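# Place each tool into its matching tray cut-out

## Task

Set every tool down inside the tray cut-out shaped for it, one tool per cut-out, so it stays there once the robot lets go.

## Robot and tools

Robot: two arms, left_arm and right_arm, each a six-joint arm with a parallel gripper. Scene frame: origin at table-top height midway between the nominal arm bases, +x out over the table, +z up, left_arm on the +y side (arm names do not match image sides). Calibrated bases: left_arm at (+0.008, +0.314, +0.026) m, quat_wxyz (+1.000, 0, 0, +0.006); right_arm at (+0.031, -0.369, +0.016) m, quat_wxyz (+1.000, 0, 0, +0.031). A camera stand sits behind the arms. Loose objects may occasionally get a brief push.

Frames: each arm's hand poses, targets, velocities and wrist-camera poses are given in that arm's own base frame; fixed cameras and the table use the scene frame. Offsets run along the arm's own base axes, and rotations turn about the Hand target's position. Gripper fingers point along the gripper's +z and open and close along its y. end_effector_position (metres) is the point between the finger pads, roughly 1 cm short of the tips; end_effector_quat_wxyz is its orientation. Printed poses can be a few cm off, more at long reach.

Row layout (shared by execute_actions and move): one flat list of 14 numbers, each in [-1, 1]: dx, dy, dz, rx, ry, rz, opening for left_arm, then the same seven for right_arm. Both arms always appear. dx..rz are an offset (not a pose) from that arm's Hand target as it stood when the action or move began; 1.0 = 0.6 m or 180 degrees; rx, ry, rz form a single rotation vector. A translation longer than 1.0 may be shortened along its line. opening is absolute: +1 fully open (0.094 m), -1 closed. Writing 0 for an arm's six pose numbers re-commands its current Hand target; the opening must always be restated, since a 0 there means half-closed.

execute_actions(actions, cameras): actions is a list of actions; each action is up to 15 rows, one per 1/30 s step, all counted from the start pose of that action (not from the previous row); a short action repeats its last row to fill 15 steps. Images return only if actions is empty or cameras names them. cameras: list of names (cam_low, cam_left_wrist, cam_right_wrist), ["all"], [] or null; an unknown name voids the call.

move(target, speed, blend, opening_speed, grip_force, blocking, cameras): straight-line gripper paths toward target, one 14-number row or a list of up to 15 rows, every row an offset from the same starting Hand targets. speed: m/s, 0.002 to 2.9 (default 0.25), turn rate capped at twice that in rad/s; one value or one per target. blend: metres of corner rounding per target; 0 stops at each. opening_speed: rate of opening change per second on the -1..+1 scale, at least 0.2; use it to close gently. grip_force: newtons per pad, 10 to 50 (full), one value or one per arm; it persists, and low values close slowly. blocking=false returns after about 0.5 s while motion continues. Paths all finish together, within 10 s, do not avoid obstacles or the other arm, and grippers lag and overshoot more when fast or with the arm near straight. Don't route a gripper close to its own base; go around it. Opening changes on later targets happen on arrival, with all arms pausing.

wait(seconds 0 to 10, cameras): lets time pass holding commands. stop(cameras): brakes a running move. zoom_image(camera, region [x0, y0, x1, y1] pixels, at most 504 by 504, from the newest image of that camera). finished_scene(scene): give the current scene number; only call when every tool sits in its cut-out with grippers released.

Cameras: cam_low, cam_left_wrist, cam_right_wrist, each 896x504.

Results: robot state per arm, including Hand target (last commanded pose after clipping; next offsets count from it), end effector pose, Joint positions (last entry = measured finger opening in m), joint velocities (may read "within noise"), joint torques (drive output including arm weight; entries 1 to 3 wrap at ±28 N m), motor temperatures, Tool commands, and grip_measured on the opening scale (reads a bit wide when empty; a squeezed hard part reads up to ~3 mm narrower). move adds a "move:" line: done, off_target, moving, held or fault, plus limits such as paced (pose clipped) or held (steps withheld). Done means within 10 mm and 2 degrees; neither done nor off_target says anything about contact.

Control notes: orientation commands are clipped to within 40 degrees of the measured orientation each step. Friction and load can leave the gripper a few cm short; resend the missing distance as an offset. A blocked arm keeps pushing until commanded back past its gripper. Joint ranges (rad): waist -2.618 to 3.054, shoulder 0 to 3.142, elbow 0 to 3.142 (straight 2.901), wrist pitch and yaw ±1.571, wrist roll ±2.094.

Avoid: dropping tools or releasing them while moving, fast impacts, hard pushes into the table, tray or fixtures, anything leaving the table, arms or grippers touching each other (one gripper closing on the other's fingers counts), strain on wrist camera cables, and arm fault stops. Holding loads, stretching out or pushing at unreachable poses heats motors: MOTOR HOT appears at 75 °C, at 90 °C the arm folds and goes idle, at 100 °C it goes limp.

Each tool is called by a JSON object that holds its "api" and its "payload".

## Session

{"api": "execute_actions", "payload": {"actions": []}}

Scene clock: 0.00 s.
left_arm: end_effector_position=(+0.3519, -0.0902, +0.1272) grip_measured=+1.000 end_effector_quat_wxyz=(+0.588, +0.166, +0.777, -0.151) | right_arm: end_effector_position=(+0.2705, +0.0304, +0.1579) grip_measured=+1.000 end_effector_quat_wxyz=(+0.471, -0.117, +0.872, -0.062)
Joint positions: left_arm=[-0.07 1.308 0.278 0.745 0.377 0.067 0.094] | right_arm=[0.238 0.672 0.485 -0.408 0.196 -0.133 0.094]
Joint velocities: within noise
Joint torques (N m): no reading
Motor temperatures (°C): left_arm=[22 26 30 31 25 22 19] | right_arm=[21 28 27 32 25 24 21]
Heat: left arm: 31 °C; right arm: 32 °C.
Hand target: left_arm +0.3519, -0.0905, +0.1274; +0.587, +0.166, +0.778, -0.152 | right_arm +0.2716, +0.0304, +0.1645; +0.479, -0.114, +0.868, -0.061
Tool commands: left_gripper/opening=+1.0 right_gripper/opening=+1.0

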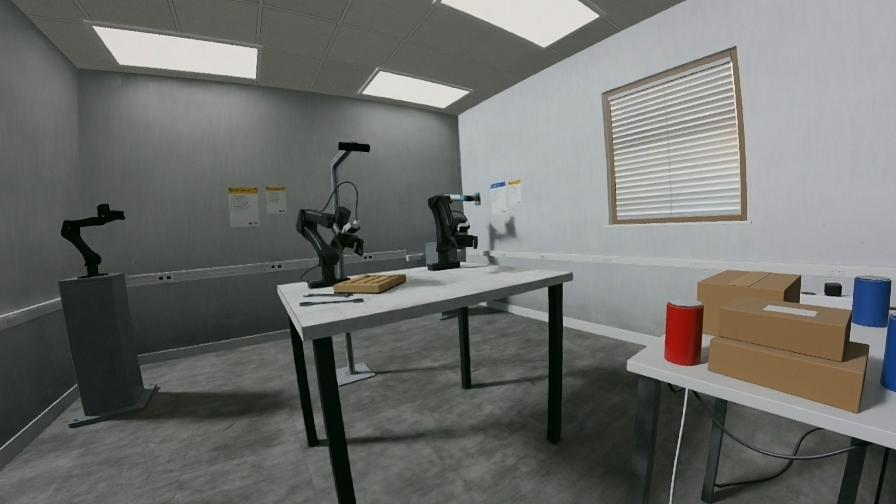

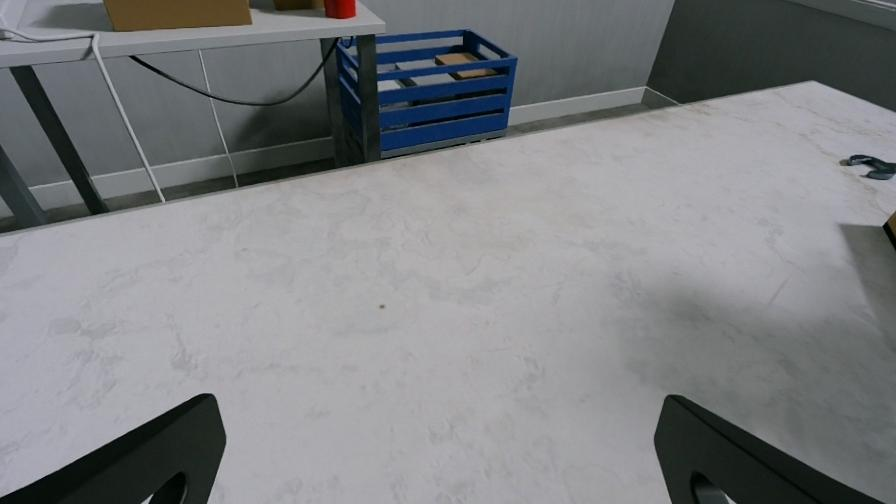

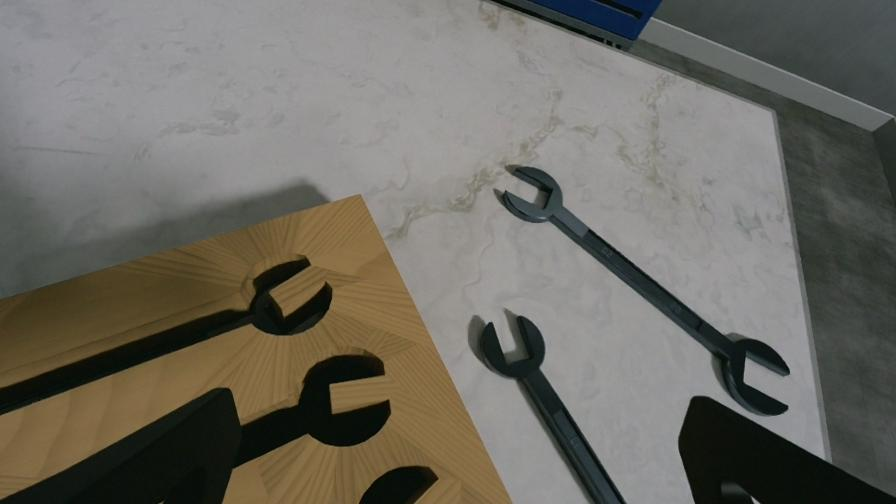

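{"api": "zoom_image", "payload": {"camera": "cam_low", "region": [270, 180, 490, 340]}}

{"api": "zoom_image", "payload": {"camera": "cam_right_wrist", "region": [400, 100, 896, 504]}}

Scaled by 2.291 from the camera's 896x504 image, which has a finer 1280x720 frame.

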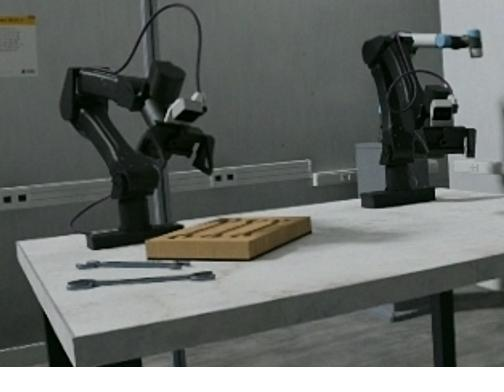

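Scaled by 1.016 from the camera's 896x504 image, which has a finer 1280x720 frame.

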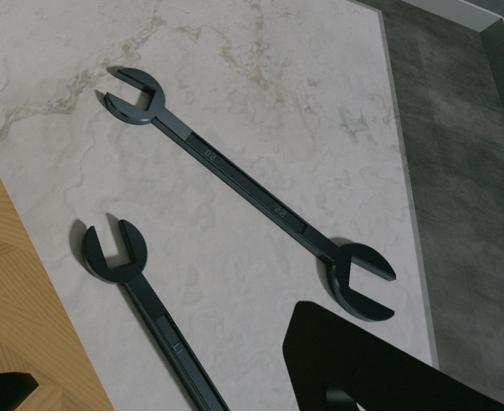

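{"api": "move", "payload": {"target": [-0.083,0,0.333,0.1045,0.404,0.114,1,0,0,0.276,0.0406,0.319,-0.076,1], "cameras": ["all"]}}

Scene clock: 3.97 s.
left_arm: end_effector_position=(+0.3067, -0.0918, +0.3210) grip_measured=+1.000 end_effector_quat_wxyz=(+0.221, +0.002, +0.973, -0.072) | right_arm: end_effector_position=(+0.2744, +0.0319, +0.3169) grip_measured=+1.000 end_effector_quat_wxyz=(+0.235, -0.008, +0.972, +0.021)
Joint positions: left_arm=[-0.287 1.547 2.005 -1.56 0.013 -0.286 0.094] | right_arm=[0.119 1.373 1.832 -1.552 0.011 0.1 0.094]
Joint torques (N m): left_arm=[-0.62 -5.14 7.68 0.94 -0.07 -0.1] | right_arm=[-0.57 -3.97 7.56 1.05 -0.02 0.09]
Heat: left arm: 32 °C; right arm: 33 °C.
Hand target: left_arm +0.3022, -0.0904, +0.3272; +0.000, +0.000, +1.000, +0.000 | right_arm +0.2716, +0.0304, +0.3302; +0.000, +0.000, +1.000, +0.000
Off the commanded pose: left_arm 0.008 m, 27 deg | right_arm 0.014 m, 27 deg.
joint sent to its limit (left arm) — joint 4 (wrist pitch), lower limit. The joint targets are off in orientation, not in position.
joint sent to its limit (right arm) — joint 4 (wrist pitch), lower limit. The joint targets are off in orientation, not in position.
move: off_target (left_arm, right_arm)

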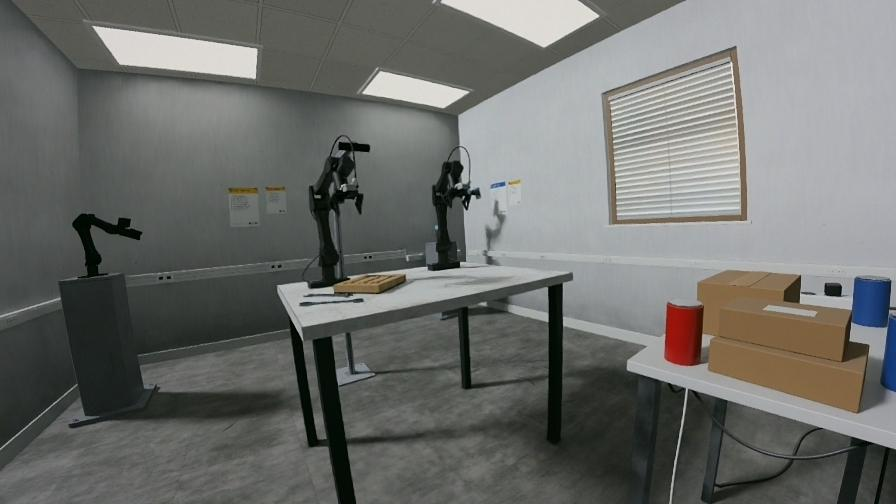

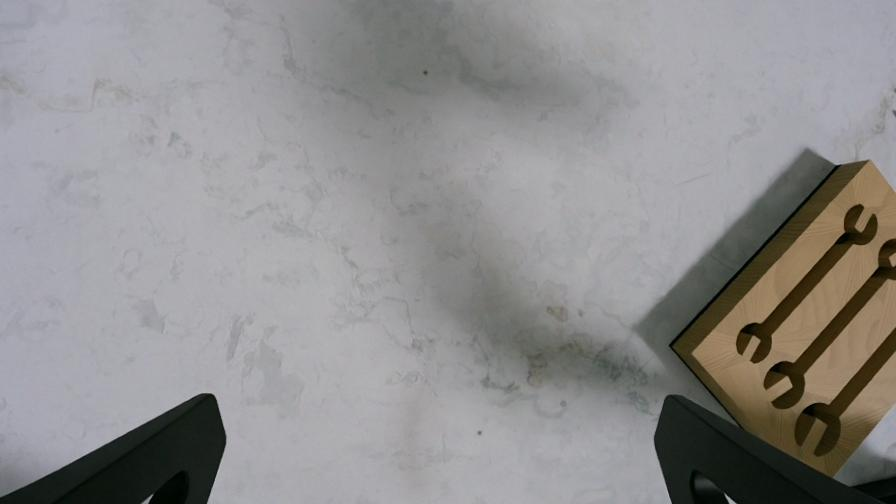

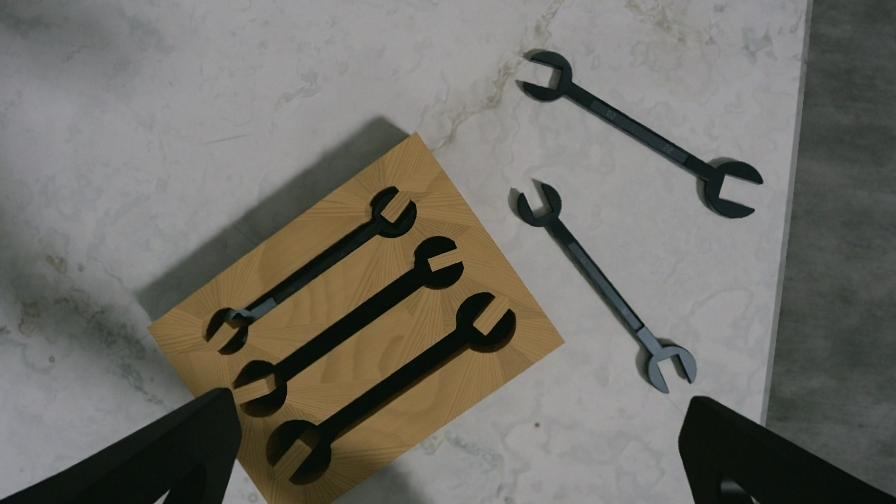

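{"api": "zoom_image", "payload": {"camera": "cam_right_wrist", "region": [130, 120, 580, 504]}}

{"api": "zoom_image", "payload": {"camera": "cam_right_wrist", "region": [490, 30, 790, 410]}}

Scaled by 1.120 from the camera's 896x504 image, which has a finer 1280x720 frame.

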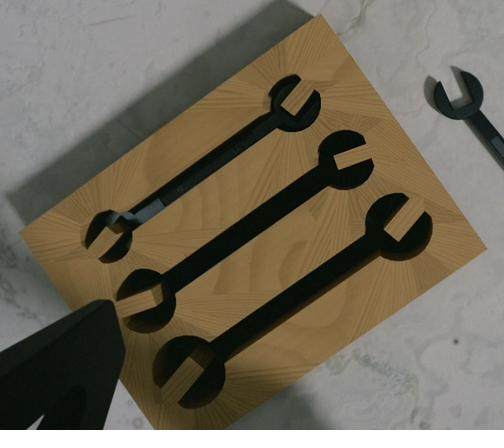

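Scaled by 1.326 from the camera's 896x504 image, which has a finer 1280x720 frame.

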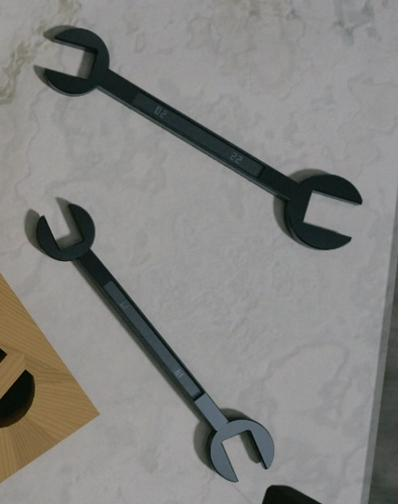

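{"api": "move", "payload": {"target": [0,0,0,0,0,0,1,0.06,0,-0.15,0,0,0,1], "cameras": ["cam_right_wrist"]}}

Scene clock: 5.90 s.
left_arm: end_effector_position=(+0.3067, -0.0918, +0.3210) grip_measured=+1.000 end_effector_quat_wxyz=(+0.221, +0.001, +0.973, -0.072) | right_arm: end_effector_position=(+0.3085, +0.0321, +0.2454) grip_measured=+1.000 end_effector_quat_wxyz=(+0.108, -0.001, +0.994, +0.008)
Joint positions: left_arm=[-0.287 1.547 2.005 -1.56 0.013 -0.287 0.094] | right_arm=[0.104 1.602 1.803 -1.555 0.006 0.1 0.094]
Joint torques (N m): left_arm=[-0.62 -5.11 7.6 0.95 -0.06 -0.09] | right_arm=[-0.57 -4.44 4.74 0.64 -0.02 -0.03]
Heat: left arm: 32 °C; right arm: 33 °C.
Hand target: left_arm +0.3022, -0.0904, +0.3272; +0.000, +0.000, +1.000, +0.000 | right_arm +0.3076, +0.0304, +0.2402; +0.000, +0.000, +1.000, +0.000
Off the commanded pose: left_arm 0.008 m, 27 deg | right_arm 0.006 m, 12 deg.
joint sent to its limit (left arm) — joint 4 (wrist pitch), lower limit. The joint targets are off in orientation, not in position.
joint sent to its limit (right arm) — joint 4 (wrist pitch), lower limit. The joint targets are off in orientation, not in position.
move: off_target (left_arm, right_arm)
Images, in order (width x height): cam_right_wrist 896x504.

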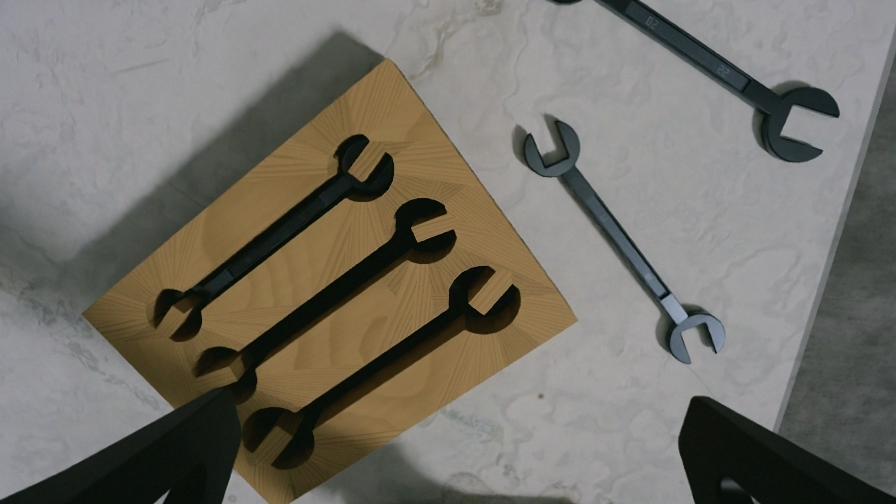

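{"api": "move", "payload": {"target": [0,0,0,0,0,0,1,0.01,0,-0.067,0,0,0,1], "cameras": ["cam_right_wrist"]}}

{"api": "move", "payload": {"target": [0,0,0,0,0,0,1,0,-0.13333,0,0,0,0,1], "cameras": ["cam_right_wrist"]}}

{"api": "move", "payload": {"target": [0,0,0,0,0,0,1,0.0833,0,0,0,0,0,1], "cameras": ["cam_right_wrist"]}}

Scene clock: 6.97 s.
left_arm: end_effector_position=(+0.3067, -0.0918, +0.3210) grip_measured=+1.000 end_effector_quat_wxyz=(+0.221, +0.001, +0.973, -0.072) | right_arm: end_effector_position=(+0.3149, +0.0327, +0.2046) grip_measured=+1.000 end_effector_quat_wxyz=(+0.038, -0.002, +0.999, +0.001)
Joint positions: left_arm=[-0.287 1.547 2.005 -1.56 0.013 -0.287 0.094] | right_arm=[0.104 1.711 1.771 -1.555 0.006 0.099 0.094]
Joint torques (N m): left_arm=[-0.59 -5.14 7.56 0.95 -0.08 -0.09] | right_arm=[-0.69 -5.41 4.9 0.39 -0.03 -0.04]
Heat: left arm: 32 °C; right arm: 33 °C.
Hand target: left_arm +0.3022, -0.0904, +0.3272; +0.000, +0.000, +1.000, +0.000 | right_arm +0.3137, +0.0304, +0.1999; +0.000, +0.000, +1.000, +0.000
Off the commanded pose: left_arm 0.008 m, 27 deg | right_arm 0.005 m, 4 deg.
joint sent to its limit (left arm) — joint 4 (wrist pitch), lower limit. The joint targets are off in orientation, not in position.
joint sent to its limit (right arm) — joint 4 (wrist pitch), lower limit. The joint targets are off in orientation, not in position.
move: off_target (left_arm, right_arm)
Images, in order (width x height): cam_right_wrist 896x504.

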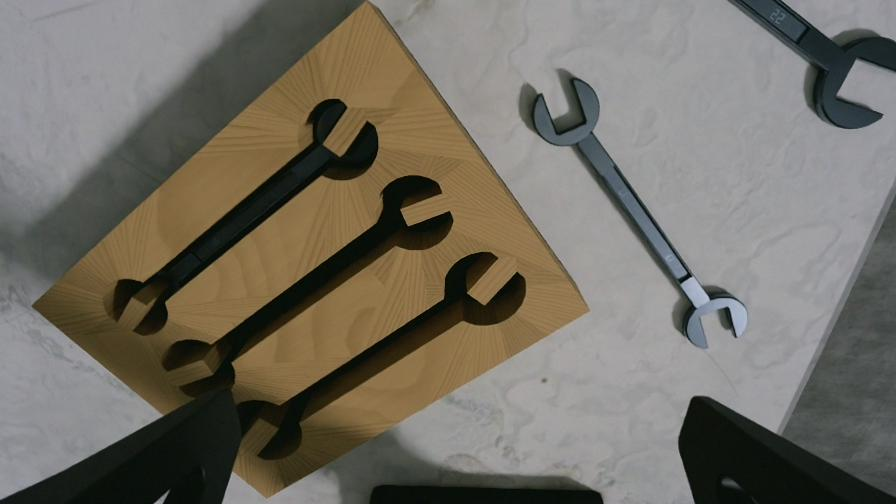

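Scene clock: 8.17 s.
left_arm: end_effector_position=(+0.3067, -0.0918, +0.3210) grip_measured=+1.000 end_effector_quat_wxyz=(+0.221, +0.001, +0.973, -0.072) | right_arm: end_effector_position=(+0.3126, -0.0502, +0.2046) grip_measured=+1.000 end_effector_quat_wxyz=(+0.037, +0.004, +0.999, -0.007)
Joint positions: left_arm=[-0.287 1.547 2.005 -1.56 0.013 -0.287 0.094] | right_arm=[-0.161 1.711 1.771 -1.555 0.002 -0.153 0.094]
Joint torques (N m): left_arm=[-0.68 -5.08 7.6 0.96 -0.06 -0.1] | right_arm=[0.18 -4.82 5.65 0.4 0.02 -0.03]
Heat: left arm: 32 °C; right arm: 33 °C.
Hand target: left_arm +0.3022, -0.0904, +0.3272; +0.000, +0.000, +1.000, +0.000 | right_arm +0.3136, -0.0497, +0.1999; +0.000, +0.000, +1.000, +0.000
Off the commanded pose: left_arm 0.008 m, 27 deg | right_arm 0.005 m, 4 deg.
joint sent to its limit (left arm) — joint 4 (wrist pitch), lower limit. The joint targets are off in orientation, not in position.
joint sent to its limit (right arm) — joint 4 (wrist pitch), lower limit. The joint targets are off in orientation, not in position.
move: off_target (left_arm, right_arm)
Images, in order (width x height): cam_right_wrist 896x504.

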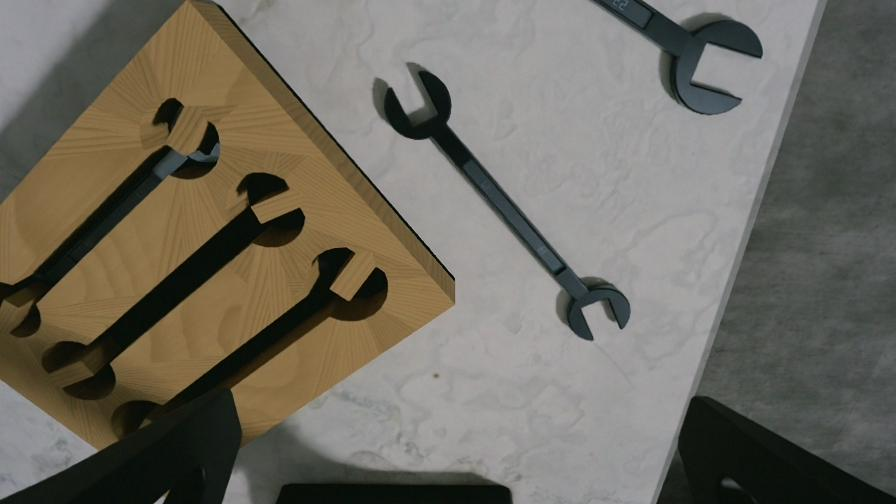

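Scene clock: 9.03 s.
left_arm: end_effector_position=(+0.3067, -0.0918, +0.3210) grip_measured=+1.000 end_effector_quat_wxyz=(+0.221, +0.001, +0.973, -0.072) | right_arm: end_effector_position=(+0.3559, -0.0509, +0.1968) grip_measured=+1.000 end_effector_quat_wxyz=(+0.039, +0.000, +0.999, -0.007)
Joint positions: left_arm=[-0.287 1.547 2.005 -1.56 0.013 -0.287 0.094] | right_arm=[-0.144 1.876 1.943 -1.558 0.002 -0.145 0.094]
Joint torques (N m): left_arm=[-0.55 -5.15 7.57 0.93 -0.07 -0.09] | right_arm=[0.53 -6.11 8.43 0.42 0.02 0.09]
Heat: left arm: 32 °C; right arm: 33 °C.
Hand target: left_arm +0.3022, -0.0904, +0.3272; +0.000, +0.000, +1.000, +0.000 | right_arm +0.3636, -0.0496, +0.1999; +0.000, +0.000, +1.000, +0.000
Off the commanded pose: left_arm 0.008 m, 27 deg | right_arm 0.008 m, 5 deg.
joint read past its limit (right arm) — joint 4 (wrist pitch), lower limit.
joint sent to its limit (left arm) — joint 4 (wrist pitch), lower limit. The joint targets are off in orientation, not in position.
joint sent to its limit (right arm) — joint 4 (wrist pitch), lower limit. The joint targets are off in orientation, not in position.
move: off_target (left_arm, right_arm)
Images, in order (width x height): cam_right_wrist 896x504.

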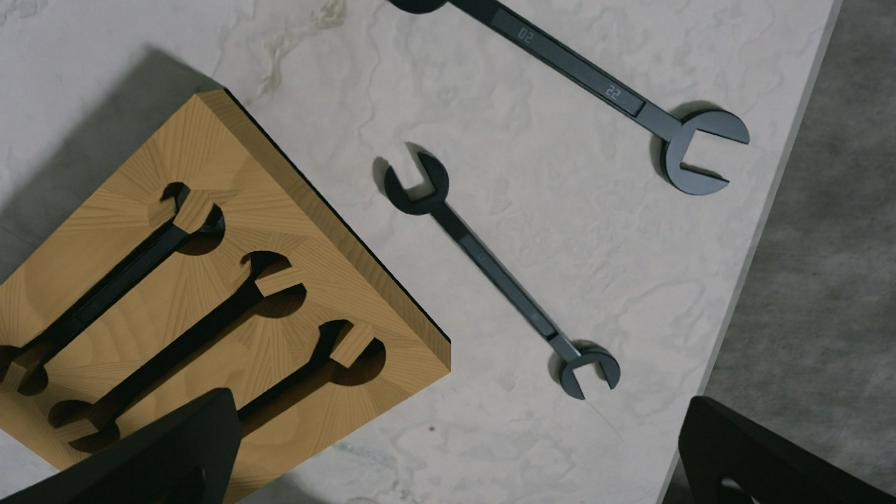

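{"api": "move", "payload": {"target": [0,0,0,0,0,0,1,-0.0833,0.23,-0.033,0,0,0,1], "cameras": ["cam_right_wrist"]}}

{"api": "zoom_image", "payload": {"camera": "cam_right_wrist", "region": [200, 0, 700, 504]}}

Scene clock: 11.47 s.
left_arm: end_effector_position=(+0.3067, -0.0918, +0.3210) grip_measured=+1.000 end_effector_quat_wxyz=(+0.221, +0.001, +0.973, -0.072) | right_arm: end_effector_position=(+0.3181, +0.0913, +0.1715) grip_measured=+1.000 end_effector_quat_wxyz=(-0.013, -0.005, +1.000, -0.002)
Joint positions: left_arm=[-0.287 1.547 2.005 -1.56 0.013 -0.287 0.094] | right_arm=[0.274 1.84 1.795 -1.552 -0.004 0.265 0.094]
Joint torques (N m): left_arm=[-0.57 -5.15 7.61 0.93 -0.07 -0.09] | right_arm=[-0.1 -9.92 4.48 0.24 0.07 0.09]
Heat: left arm: 32 °C; right arm: 32 °C.
Hand target: left_arm +0.3022, -0.0904, +0.3272; +0.000, +0.000, +1.000, +0.000 | right_arm +0.3136, +0.0885, +0.1801; +0.000, +0.000, +1.000, +0.000
Off the commanded pose: left_arm 0.008 m, 27 deg | right_arm 0.010 m, 2 deg.
joint sent to its limit (left arm) — joint 4 (wrist pitch), lower limit. The joint targets are off in orientation, not in position.
move: off_target (left_arm)
Images, in order (width x height): cam_right_wrist 896x504.

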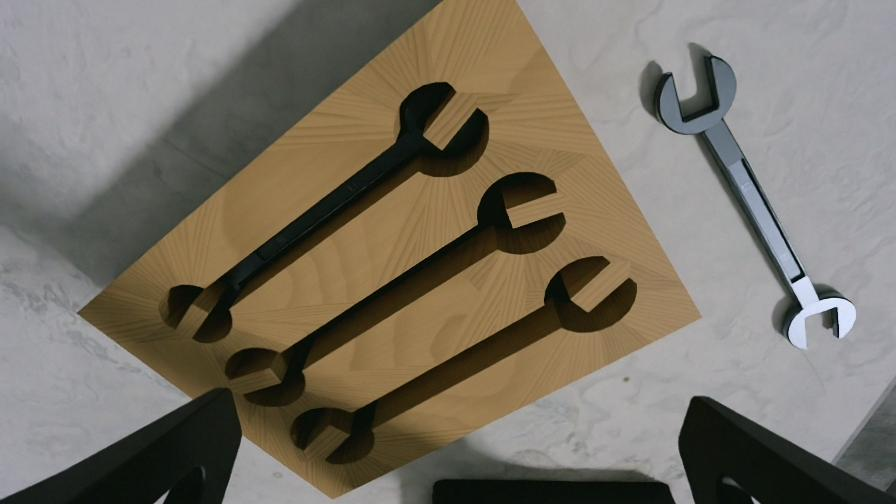

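Scaled by 1.000.

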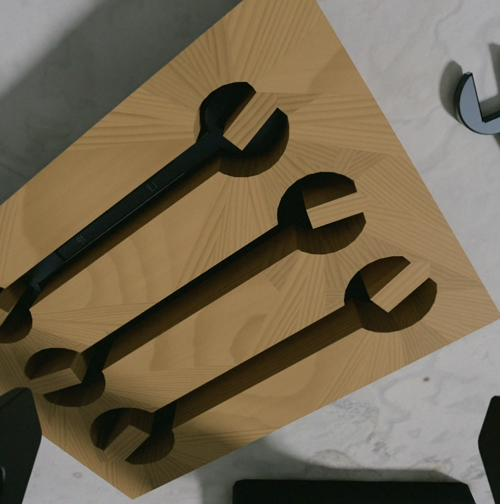

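{"api": "move", "payload": {"target": [0,0,0,0,0,0,1,0.02,-0.02,0.033,0,0,0.189,1], "cameras": ["cam_right_wrist"]}}

Scene clock: 13.67 s.
left_arm: end_effector_position=(+0.3067, -0.0918, +0.3210) grip_measured=+1.000 end_effector_quat_wxyz=(+0.221, +0.001, +0.973, -0.072) | right_arm: end_effector_position=(+0.3219, +0.0787, +0.1784) grip_measured=+1.000 end_effector_quat_wxyz=(-0.002, -0.293, +0.956, +0.000)
Joint positions: left_arm=[-0.287 1.547 2.005 -1.56 0.013 -0.287 0.094] | right_arm=[0.236 1.824 1.803 -1.553 0 -0.358 0.094]
Joint torques (N m): left_arm=[-0.59 -5.18 7.6 0.95 -0.05 -0.1] | right_arm=[-0.57 -9.89 8.42 0.23 0.04 -0.03]
Heat: left arm: 32 °C; right arm: 32 °C.
Hand target: left_arm +0.3022, -0.0904, +0.3272; +0.000, +0.000, +1.000, +0.000 | right_arm +0.3256, +0.0764, +0.2000; +0.000, -0.293, +0.956, +0.000
Off the commanded pose: left_arm 0.008 m, 27 deg | right_arm 0.022 m, 0 deg.
joint sent to its limit (left arm) — joint 4 (wrist pitch), lower limit. The joint targets are off in orientation, not in position.
joint sent to its limit (right arm) — joint 4 (wrist pitch), lower limit. The joint targets are off in orientation, not in position.
move: off_target (left_arm, right_arm)
Images, in order (width x height): cam_right_wrist 896x504.

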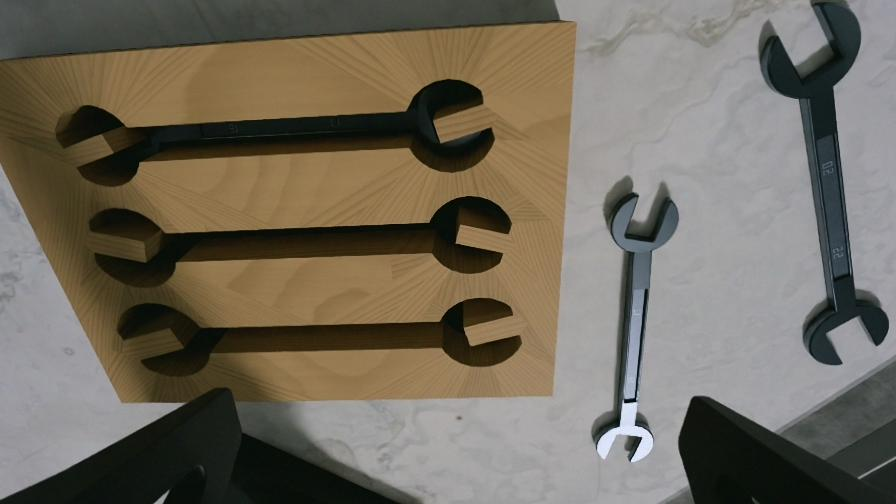

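{"api": "move", "payload": {"target": [0,0,0,0,0,0,1,-0.022,-0.267,-0.05,0,0,0.02,1], "cameras": ["cam_right_wrist"]}}

Scene clock: 16.13 s.
left_arm: end_effector_position=(+0.3067, -0.0918, +0.3210) grip_measured=+1.000 end_effector_quat_wxyz=(+0.221, +0.001, +0.973, -0.072) | right_arm: end_effector_position=(+0.3113, -0.0861, +0.1733) grip_measured=+1.000 end_effector_quat_wxyz=(-0.001, -0.318, +0.948, -0.006)
Joint positions: left_arm=[-0.287 1.547 2.005 -1.56 0.013 -0.287 0.094] | right_arm=[-0.267 1.777 1.724 -1.513 0.011 -0.914 0.094]
Joint torques (N m): left_arm=[-0.53 -5.14 7.58 0.95 -0.09 -0.08] | right_arm=[0.25 -6.3 5.08 0.36 -0.07 -0.05]
Heat: left arm: 32 °C; right arm: 32 °C.
Hand target: left_arm +0.3022, -0.0904, +0.3272; +0.000, +0.000, +1.000, +0.000 | right_arm +0.3124, -0.0837, +0.1699; +0.000, -0.323, +0.947, +0.000
Off the commanded pose: left_arm 0.008 m, 27 deg | right_arm 0.004 m, 1 deg.
joint sent to its limit (left arm) — joint 4 (wrist pitch), lower limit. The joint targets are off in orientation, not in position.
move: off_target (left_arm)
Images, in order (width x height): cam_right_wrist 896x504.

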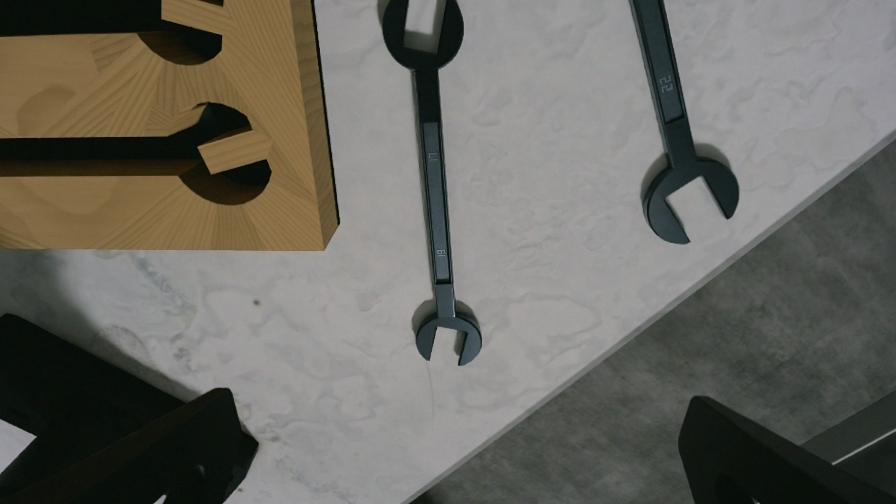

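{"api": "move", "payload": {"target": [0,0,0,0,0,0,1,-0.01,0.015,-0.14,0,0,0.024,1], "cameras": ["cam_right_wrist"]}}

Scene clock: 17.60 s.
left_arm: end_effector_position=(+0.3067, -0.0918, +0.3210) grip_measured=+1.000 end_effector_quat_wxyz=(+0.221, +0.001, +0.973, -0.072) | right_arm: end_effector_position=(+0.3073, -0.0788, +0.0822) grip_measured=+1.000 end_effector_quat_wxyz=(-0.011, -0.352, +0.936, +0.001)
Joint positions: left_arm=[-0.287 1.547 2.005 -1.56 0.013 -0.287 0.094] | right_arm=[-0.248 1.776 1.359 -1.172 0.011 -0.967 0.094]
Joint torques (N m): left_arm=[-0.61 -5.26 7.62 0.94 -0.08 -0.08] | right_arm=[0.51 -8.53 4.49 0.34 -0.07 -0.05]
Heat: left arm: 32 °C; right arm: 32 °C.
Hand target: left_arm +0.3022, -0.0904, +0.3272; +0.000, +0.000, +1.000, +0.000 | right_arm +0.3064, -0.0747, +0.0860; +0.000, -0.358, +0.934, +0.000
Off the commanded pose: left_arm 0.008 m, 27 deg | right_arm 0.006 m, 1 deg.
joint sent to its limit (left arm) — joint 4 (wrist pitch), lower limit. The joint targets are off in orientation, not in position.
move: off_target (left_arm)
Images, in order (width x height): cam_right_wrist 896x504.

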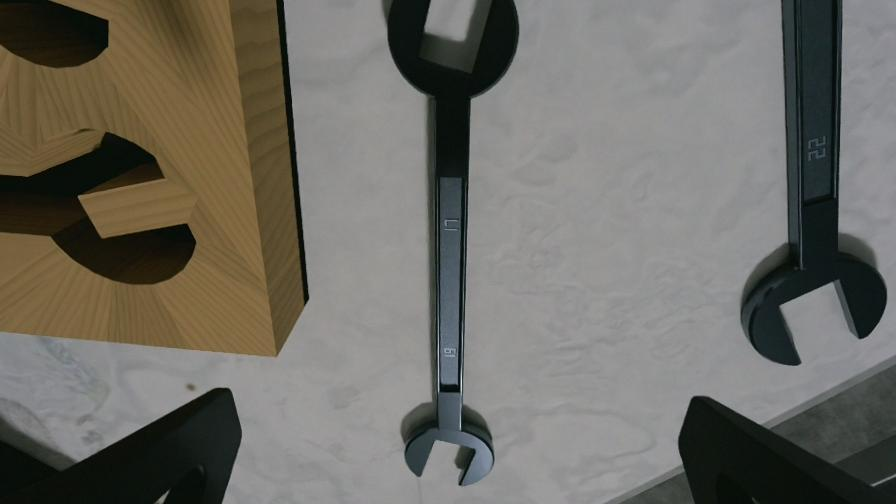

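{"api": "move", "payload": {"target": [0,0,0,0,0,0,1,0.003,-0.003,-0.085,0,0,-0.003,0.1], "cameras": ["cam_right_wrist"]}}

Scene clock: 19.07 s.
left_arm: end_effector_position=(+0.3067, -0.0918, +0.3210) grip_measured=+1.000 end_effector_quat_wxyz=(+0.221, +0.001, +0.973, -0.072) | right_arm: end_effector_position=(+0.3109, -0.0797, +0.0433) grip_measured=+0.101 end_effector_quat_wxyz=(+0.006, -0.352, +0.936, -0.010)
Joint positions: left_arm=[-0.287 1.547 2.005 -1.56 0.013 -0.287 0.094] | right_arm=[-0.248 1.79 1.217 -0.976 0.011 -0.968 0.052]
Joint torques (N m): left_arm=[-0.55 -5.18 7.5 0.95 -0.07 -0.09] | right_arm=[0.18 -5.44 4.63 0.41 -0.07 0.01]
Heat: left arm: 32 °C; right arm: 32 °C.
Hand target: left_arm +0.3022, -0.0904, +0.3272; +0.000, +0.000, +1.000, +0.000 | right_arm +0.3082, -0.0766, +0.0349; +0.000, -0.354, +0.935, +0.000
Off the commanded pose: left_arm 0.008 m, 27 deg | right_arm 0.009 m, 1 deg.
joint sent to its limit (left arm) — joint 4 (wrist pitch), lower limit. The joint targets are off in orientation, not in position.
move: off_target (left_arm)
Images, in order (width x height): cam_right_wrist 896x504.

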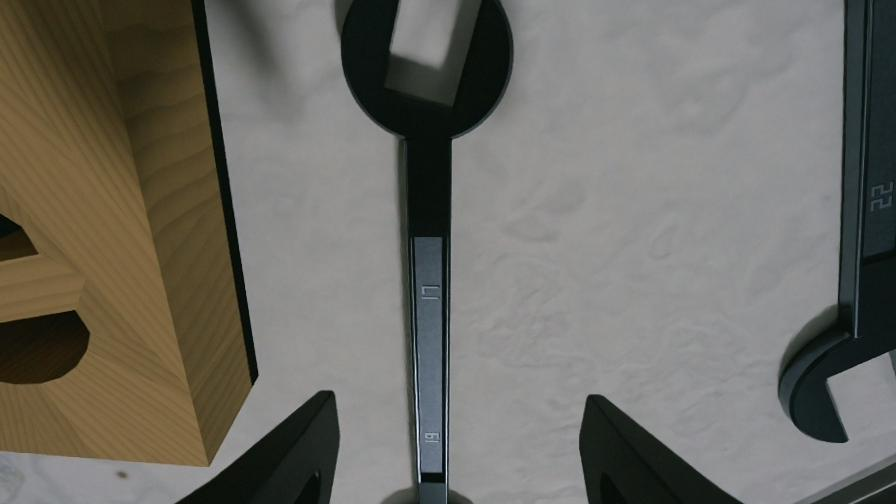

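{"api": "move", "payload": {"target": [0,0,0,0,0,0,1,-0.0133,0.0158,-0.04,0,0,0,-0.3], "cameras": ["cam_right_wrist"]}}

Scene clock: 20.57 s.
left_arm: end_effector_position=(+0.3067, -0.0918, +0.3210) grip_measured=+1.000 end_effector_quat_wxyz=(+0.221, +0.001, +0.973, -0.072) | right_arm: end_effector_position=(+0.3035, -0.0718, +0.0197) grip_measured=-0.299 end_effector_quat_wxyz=(+0.007, -0.353, +0.936, -0.011)
Joint positions: left_arm=[-0.287 1.547 2.005 -1.56 0.013 -0.287 0.094] | right_arm=[-0.229 1.79 1.116 -0.874 0.011 -0.951 0.033]
Joint torques (N m): left_arm=[-0.58 -5.04 7.62 0.95 -0.05 -0.08] | right_arm=[0.54 -5.12 4.41 0.43 -0.07 0.08]
Heat: left arm: 32 °C; right arm: 32 °C.
Hand target: left_arm +0.3022, -0.0904, +0.3272; +0.000, +0.000, +1.000, +0.000 | right_arm +0.3002, -0.0670, +0.0109; +0.000, -0.354, +0.935, +0.000
Off the commanded pose: left_arm 0.008 m, 27 deg | right_arm 0.011 m, 1 deg.
joint sent to its limit (left arm) — joint 4 (wrist pitch), lower limit. The joint targets are off in orientation, not in position.
move: off_target (left_arm, right_arm)
Images, in order (width x height): cam_right_wrist 896x504.

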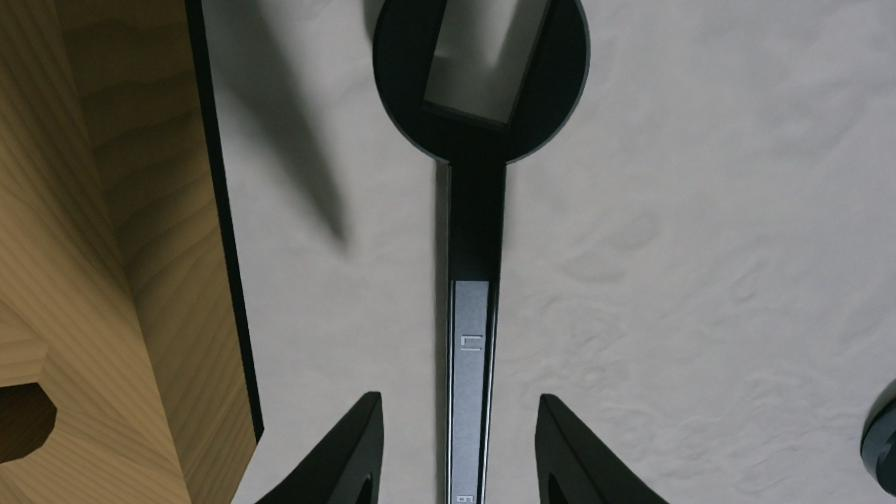

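{"api": "move", "payload": {"target": [0,0,0,0,0,0,1,-0.0193,-0.023,0.0,0,0,0,-0.3], "cameras": ["cam_right_wrist"]}}

{"api": "zoom_image", "payload": {"camera": "cam_low", "region": [290, 200, 430, 320]}}

Scene clock: 21.83 s.
left_arm: end_effector_position=(+0.3067, -0.0918, +0.3210) grip_measured=+1.000 end_effector_quat_wxyz=(+0.221, +0.001, +0.973, -0.072) | right_arm: end_effector_position=(+0.2908, -0.0818, +0.0121) grip_measured=-0.299 end_effector_quat_wxyz=(-0.004, -0.352, +0.936, -0.004)
Joint positions: left_arm=[-0.287 1.547 2.005 -1.56 0.013 -0.287 0.094] | right_arm=[-0.271 1.79 1.083 -0.865 0.011 -0.991 0.033]
Joint torques (N m): left_arm=[-0.68 -5.16 7.6 0.95 -0.06 -0.09] | right_arm=[-0.32 -6.83 4.22 0.37 -0.07 -0.05]
Heat: left arm: 32 °C; right arm: 32 °C.
Hand target: left_arm +0.3022, -0.0904, +0.3272; +0.000, +0.000, +1.000, +0.000 | right_arm +0.2886, -0.0809, +0.0109; +0.000, -0.353, +0.935, +0.000
Off the commanded pose: left_arm 0.008 m, 27 deg | right_arm 0.003 m, 1 deg.
joint sent to its limit (left arm) — joint 4 (wrist pitch), lower limit. The joint targets are off in orientation, not in position.
move: off_target (left_arm)
Images, in order (width x height): cam_right_wrist 896x504.

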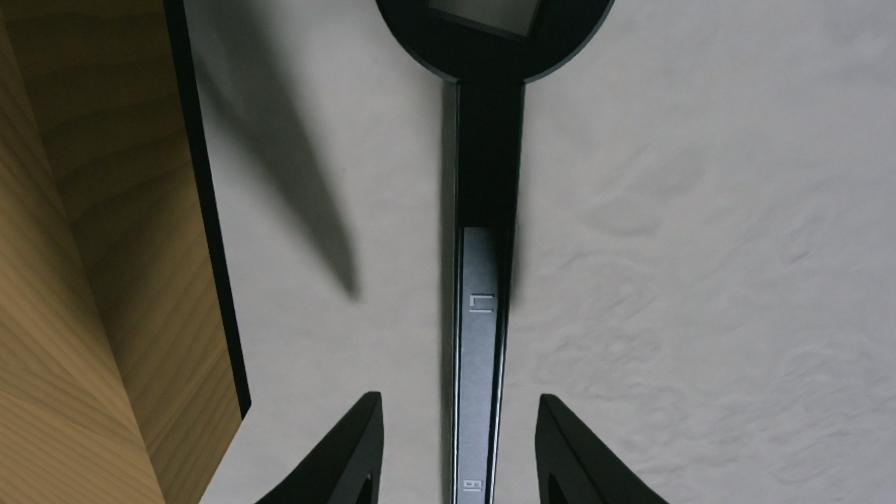

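This scene's latest camera images include none from cam_low. They are from: cam_right_wrist. cam_low's image comes with the result of a call that names it in "cameras".

{"api": "move", "payload": {"target": [0,0,0,0,0,0,1,0.0043,-0.005,-0.021,0,0,0.0,-0.3], "cameras": ["cam_right_wrist"], "speed": 0.06}}

Scene clock: 23.10 s.
left_arm: end_effector_position=(+0.3067, -0.0918, +0.3210) grip_measured=+1.000 end_effector_quat_wxyz=(+0.221, +0.001, +0.973, -0.072) | right_arm: end_effector_position=(+0.2964, -0.0848, +0.0073) grip_measured=-0.299 end_effector_quat_wxyz=(+0.007, -0.354, +0.935, -0.012)
Joint positions: left_arm=[-0.287 1.547 2.005 -1.56 0.013 -0.287 0.094] | right_arm=[-0.276 1.798 1.071 -0.819 0.011 -0.999 0.033]
Joint torques (N m): left_arm=[-0.58 -5.09 7.66 0.95 -0.09 -0.09] | right_arm=[-0.54 -5.04 4.19 0.44 -0.07 -0.04]
Heat: left arm: 32 °C; right arm: 32 °C.
Hand target: left_arm +0.3022, -0.0904, +0.3272; +0.000, +0.000, +1.000, +0.000 | right_arm +0.2912, -0.0839, -0.0017; +0.000, -0.354, +0.935, +0.000
Off the commanded pose: left_arm 0.008 m, 27 deg | right_arm 0.010 m, 2 deg.
joint sent to its limit (left arm) — joint 4 (wrist pitch), lower limit. The joint targets are off in orientation, not in position.
move: off_target (left_arm)
Images, in order (width x height): cam_right_wrist 896x504.

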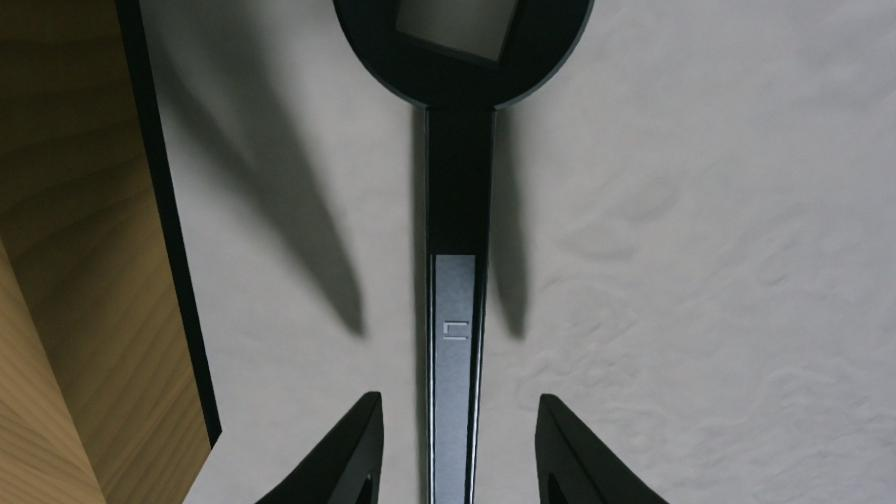

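{"api": "move", "payload": {"target": [0,0,0,0,0,0,1,-0.003,0.002,-0.013,0,0,0.0,-0.3], "cameras": ["cam_right_wrist"], "speed": 0.05}}

Scene clock: 24.23 s.
left_arm: end_effector_position=(+0.3067, -0.0918, +0.3210) grip_measured=+1.000 end_effector_quat_wxyz=(+0.221, +0.001, +0.973, -0.072) | right_arm: end_effector_position=(+0.2944, -0.0842, -0.0008) grip_measured=-0.299 end_effector_quat_wxyz=(+0.006, -0.354, +0.935, -0.011)
Joint positions: left_arm=[-0.287 1.547 2.005 -1.56 0.013 -0.287 0.094] | right_arm=[-0.276 1.807 1.045 -0.786 0.011 -0.999 0.033]
Joint torques (N m): left_arm=[-0.59 -5.16 7.66 0.93 -0.06 -0.08] | right_arm=[-0.38 -5.05 4.15 0.4 -0.06 -0.03]
Heat: left arm: 32 °C; right arm: 32 °C.
Hand target: left_arm +0.3022, -0.0904, +0.3272; +0.000, +0.000, +1.000, +0.000 | right_arm +0.2893, -0.0827, -0.0095; +0.000, -0.354, +0.935, +0.000
Off the commanded pose: left_arm 0.008 m, 27 deg | right_arm 0.010 m, 1 deg.
joint sent to its limit (left arm) — joint 4 (wrist pitch), lower limit. The joint targets are off in orientation, not in position.
move: off_target (left_arm)
Images, in order (width x height): cam_right_wrist 896x504.

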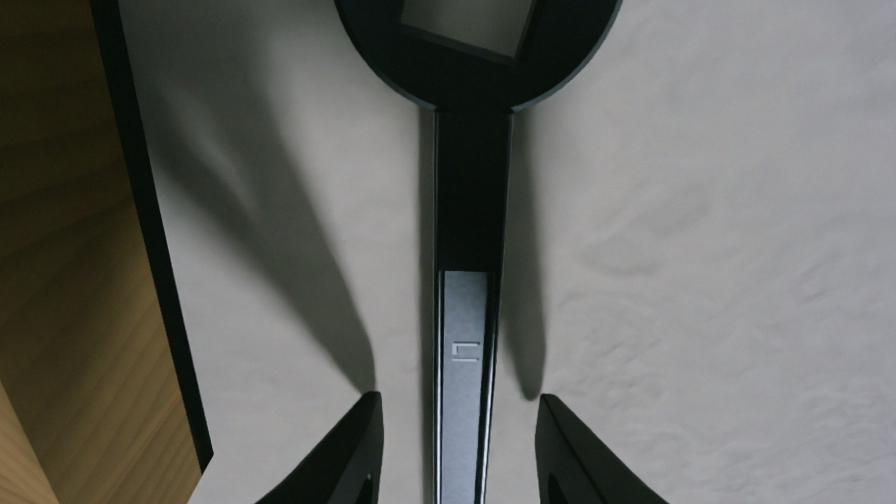

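{"api": "move", "payload": {"target": [0,0,0,0,0,0,1,0,0.001,-0.008,0,0,0.0,-0.3], "cameras": ["cam_right_wrist"], "speed": 0.05}}

Scene clock: 25.13 s.
left_arm: end_effector_position=(+0.3067, -0.0918, +0.3210) grip_measured=+1.000 end_effector_quat_wxyz=(+0.221, +0.001, +0.973, -0.072) | right_arm: end_effector_position=(+0.2942, -0.0841, -0.0054) grip_measured=-0.299 end_effector_quat_wxyz=(+0.006, -0.354, +0.935, -0.011)
Joint positions: left_arm=[-0.287 1.547 2.005 -1.56 0.013 -0.287 0.094] | right_arm=[-0.276 1.816 1.036 -0.768 0.011 -0.999 0.033]
Joint torques (N m): left_arm=[-0.53 -5.09 7.66 0.92 -0.07 -0.09] | right_arm=[-0.24 -5.04 4.08 0.44 -0.07 -0.01]
Heat: left arm: 32 °C; right arm: 32 °C.
Hand target: left_arm +0.3022, -0.0904, +0.3272; +0.000, +0.000, +1.000, +0.000 | right_arm +0.2894, -0.0821, -0.0142; +0.000, -0.354, +0.935, +0.000
Off the commanded pose: left_arm 0.008 m, 27 deg | right_arm 0.010 m, 1 deg.
joint sent to its limit (left arm) — joint 4 (wrist pitch), lower limit. The joint targets are off in orientation, not in position.
move: off_target (left_arm)
Images, in order (width x height): cam_right_wrist 896x504.

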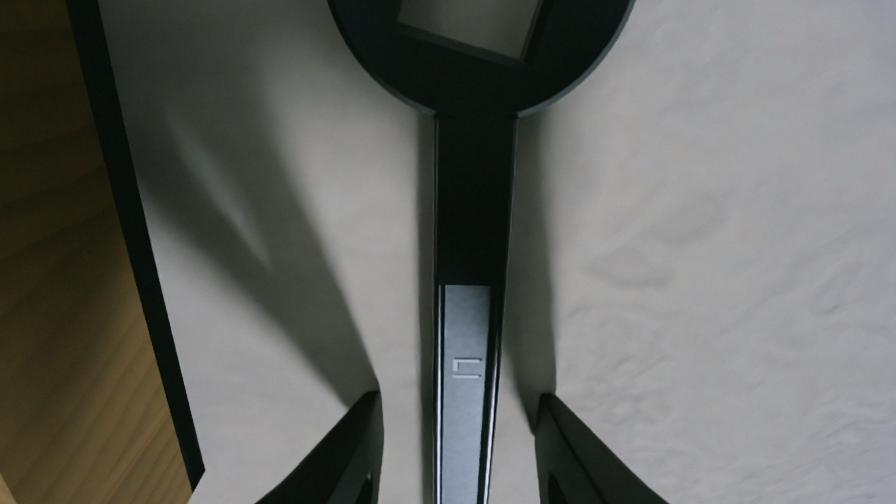

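{"api": "move", "payload": {"target": [0,0,0,0,0,0,1,0,0,0,0,0,0,-0.98], "cameras": ["cam_right_wrist"], "opening_speed": 0.5}}

Scene clock: 26.90 s.
left_arm: end_effector_position=(+0.3067, -0.0918, +0.3210) grip_measured=+1.000 end_effector_quat_wxyz=(+0.221, +0.001, +0.973, -0.072) | right_arm: end_effector_position=(+0.2945, -0.0842, -0.0053) grip_measured=-0.763 end_effector_quat_wxyz=(+0.007, -0.354, +0.935, -0.012)
Joint positions: left_arm=[-0.287 1.547 2.005 -1.56 0.013 -0.287 0.094] | right_arm=[-0.276 1.816 1.036 -0.767 0.011 -0.999 0.011]
Joint torques (N m): left_arm=[-0.57 -5.19 7.6 0.94 -0.08 -0.1] | right_arm=[-0.23 -5.04 4.1 0.43 -0.07 0]
Heat: left arm: 32 °C; right arm: 32 °C.
Hand target: left_arm +0.3022, -0.0904, +0.3272; +0.000, +0.000, +1.000, +0.000 | right_arm +0.2894, -0.0821, -0.0142; +0.000, -0.354, +0.935, +0.000
Off the commanded pose: left_arm 0.008 m, 27 deg | right_arm 0.010 m, 1 deg.
joint sent to its limit (left arm) — joint 4 (wrist pitch), lower limit. The joint targets are off in orientation, not in position.
move: off_target (left_arm)
Images, in order (width x height): cam_right_wrist 896x504.

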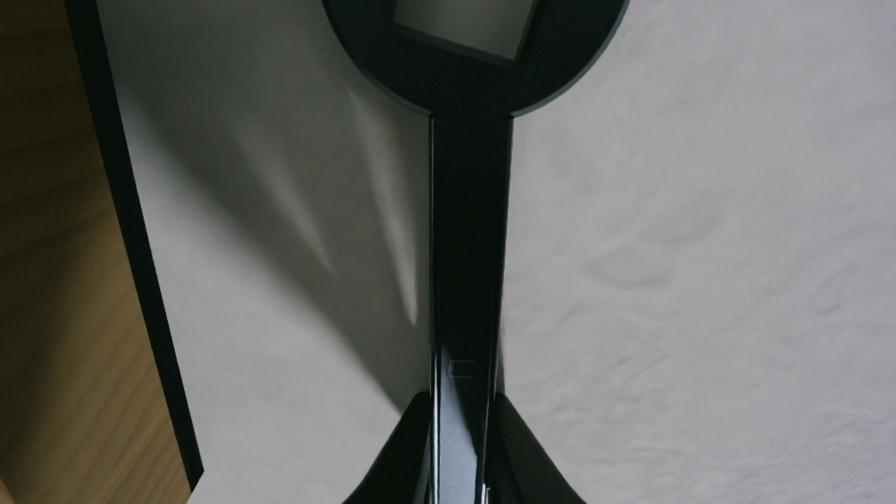

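{"api": "move", "payload": {"target": [0,0,0,0,0,0,1,0,0,0.22,0,0,0,-0.98], "cameras": ["cam_right_wrist"]}}

Scene clock: 28.57 s.
left_arm: end_effector_position=(+0.3067, -0.0918, +0.3210) grip_measured=+1.000 end_effector_quat_wxyz=(+0.221, +0.001, +0.973, -0.072) | right_arm: end_effector_position=(+0.2846, -0.0814, +0.1052) grip_measured=-0.763 end_effector_quat_wxyz=(-0.017, -0.354, +0.935, +0.006)
Joint positions: left_arm=[-0.287 1.547 2.005 -1.56 0.013 -0.287 0.094] | right_arm=[-0.276 1.7 1.361 -1.267 0.011 -0.999 0.011]
Joint torques (N m): left_arm=[-0.55 -5.11 7.58 0.95 -0.04 -0.08] | right_arm=[-0.24 -7.41 8.18 0.09 -0.06 -0.01]
Heat: left arm: 32 °C; right arm: 32 °C.
Hand target: left_arm +0.3022, -0.0904, +0.3272; +0.000, +0.000, +1.000, +0.000 | right_arm +0.2894, -0.0821, +0.1177; +0.000, -0.354, +0.935, +0.000
Off the commanded pose: left_arm 0.008 m, 27 deg | right_arm 0.013 m, 2 deg.
joint sent to its limit (left arm) — joint 4 (wrist pitch), lower limit. The joint targets are off in orientation, not in position.
move: off_target (left_arm, right_arm)
Images, in order (width x height): cam_right_wrist 896x504.

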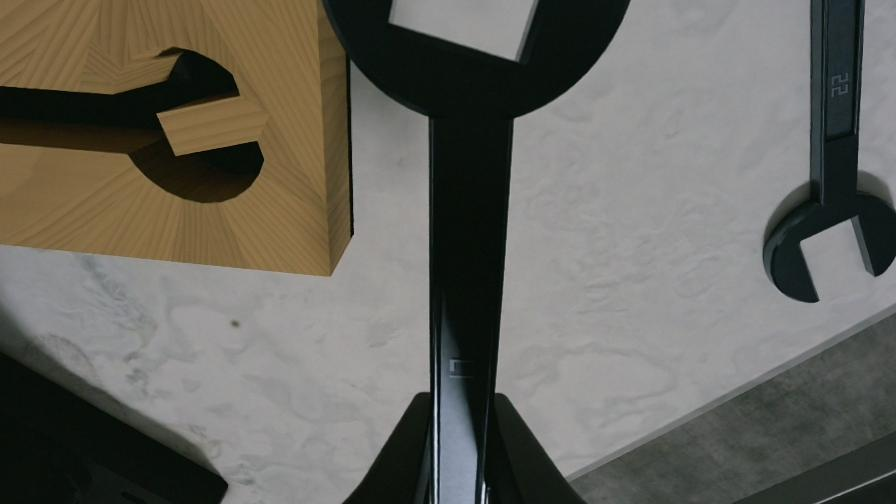

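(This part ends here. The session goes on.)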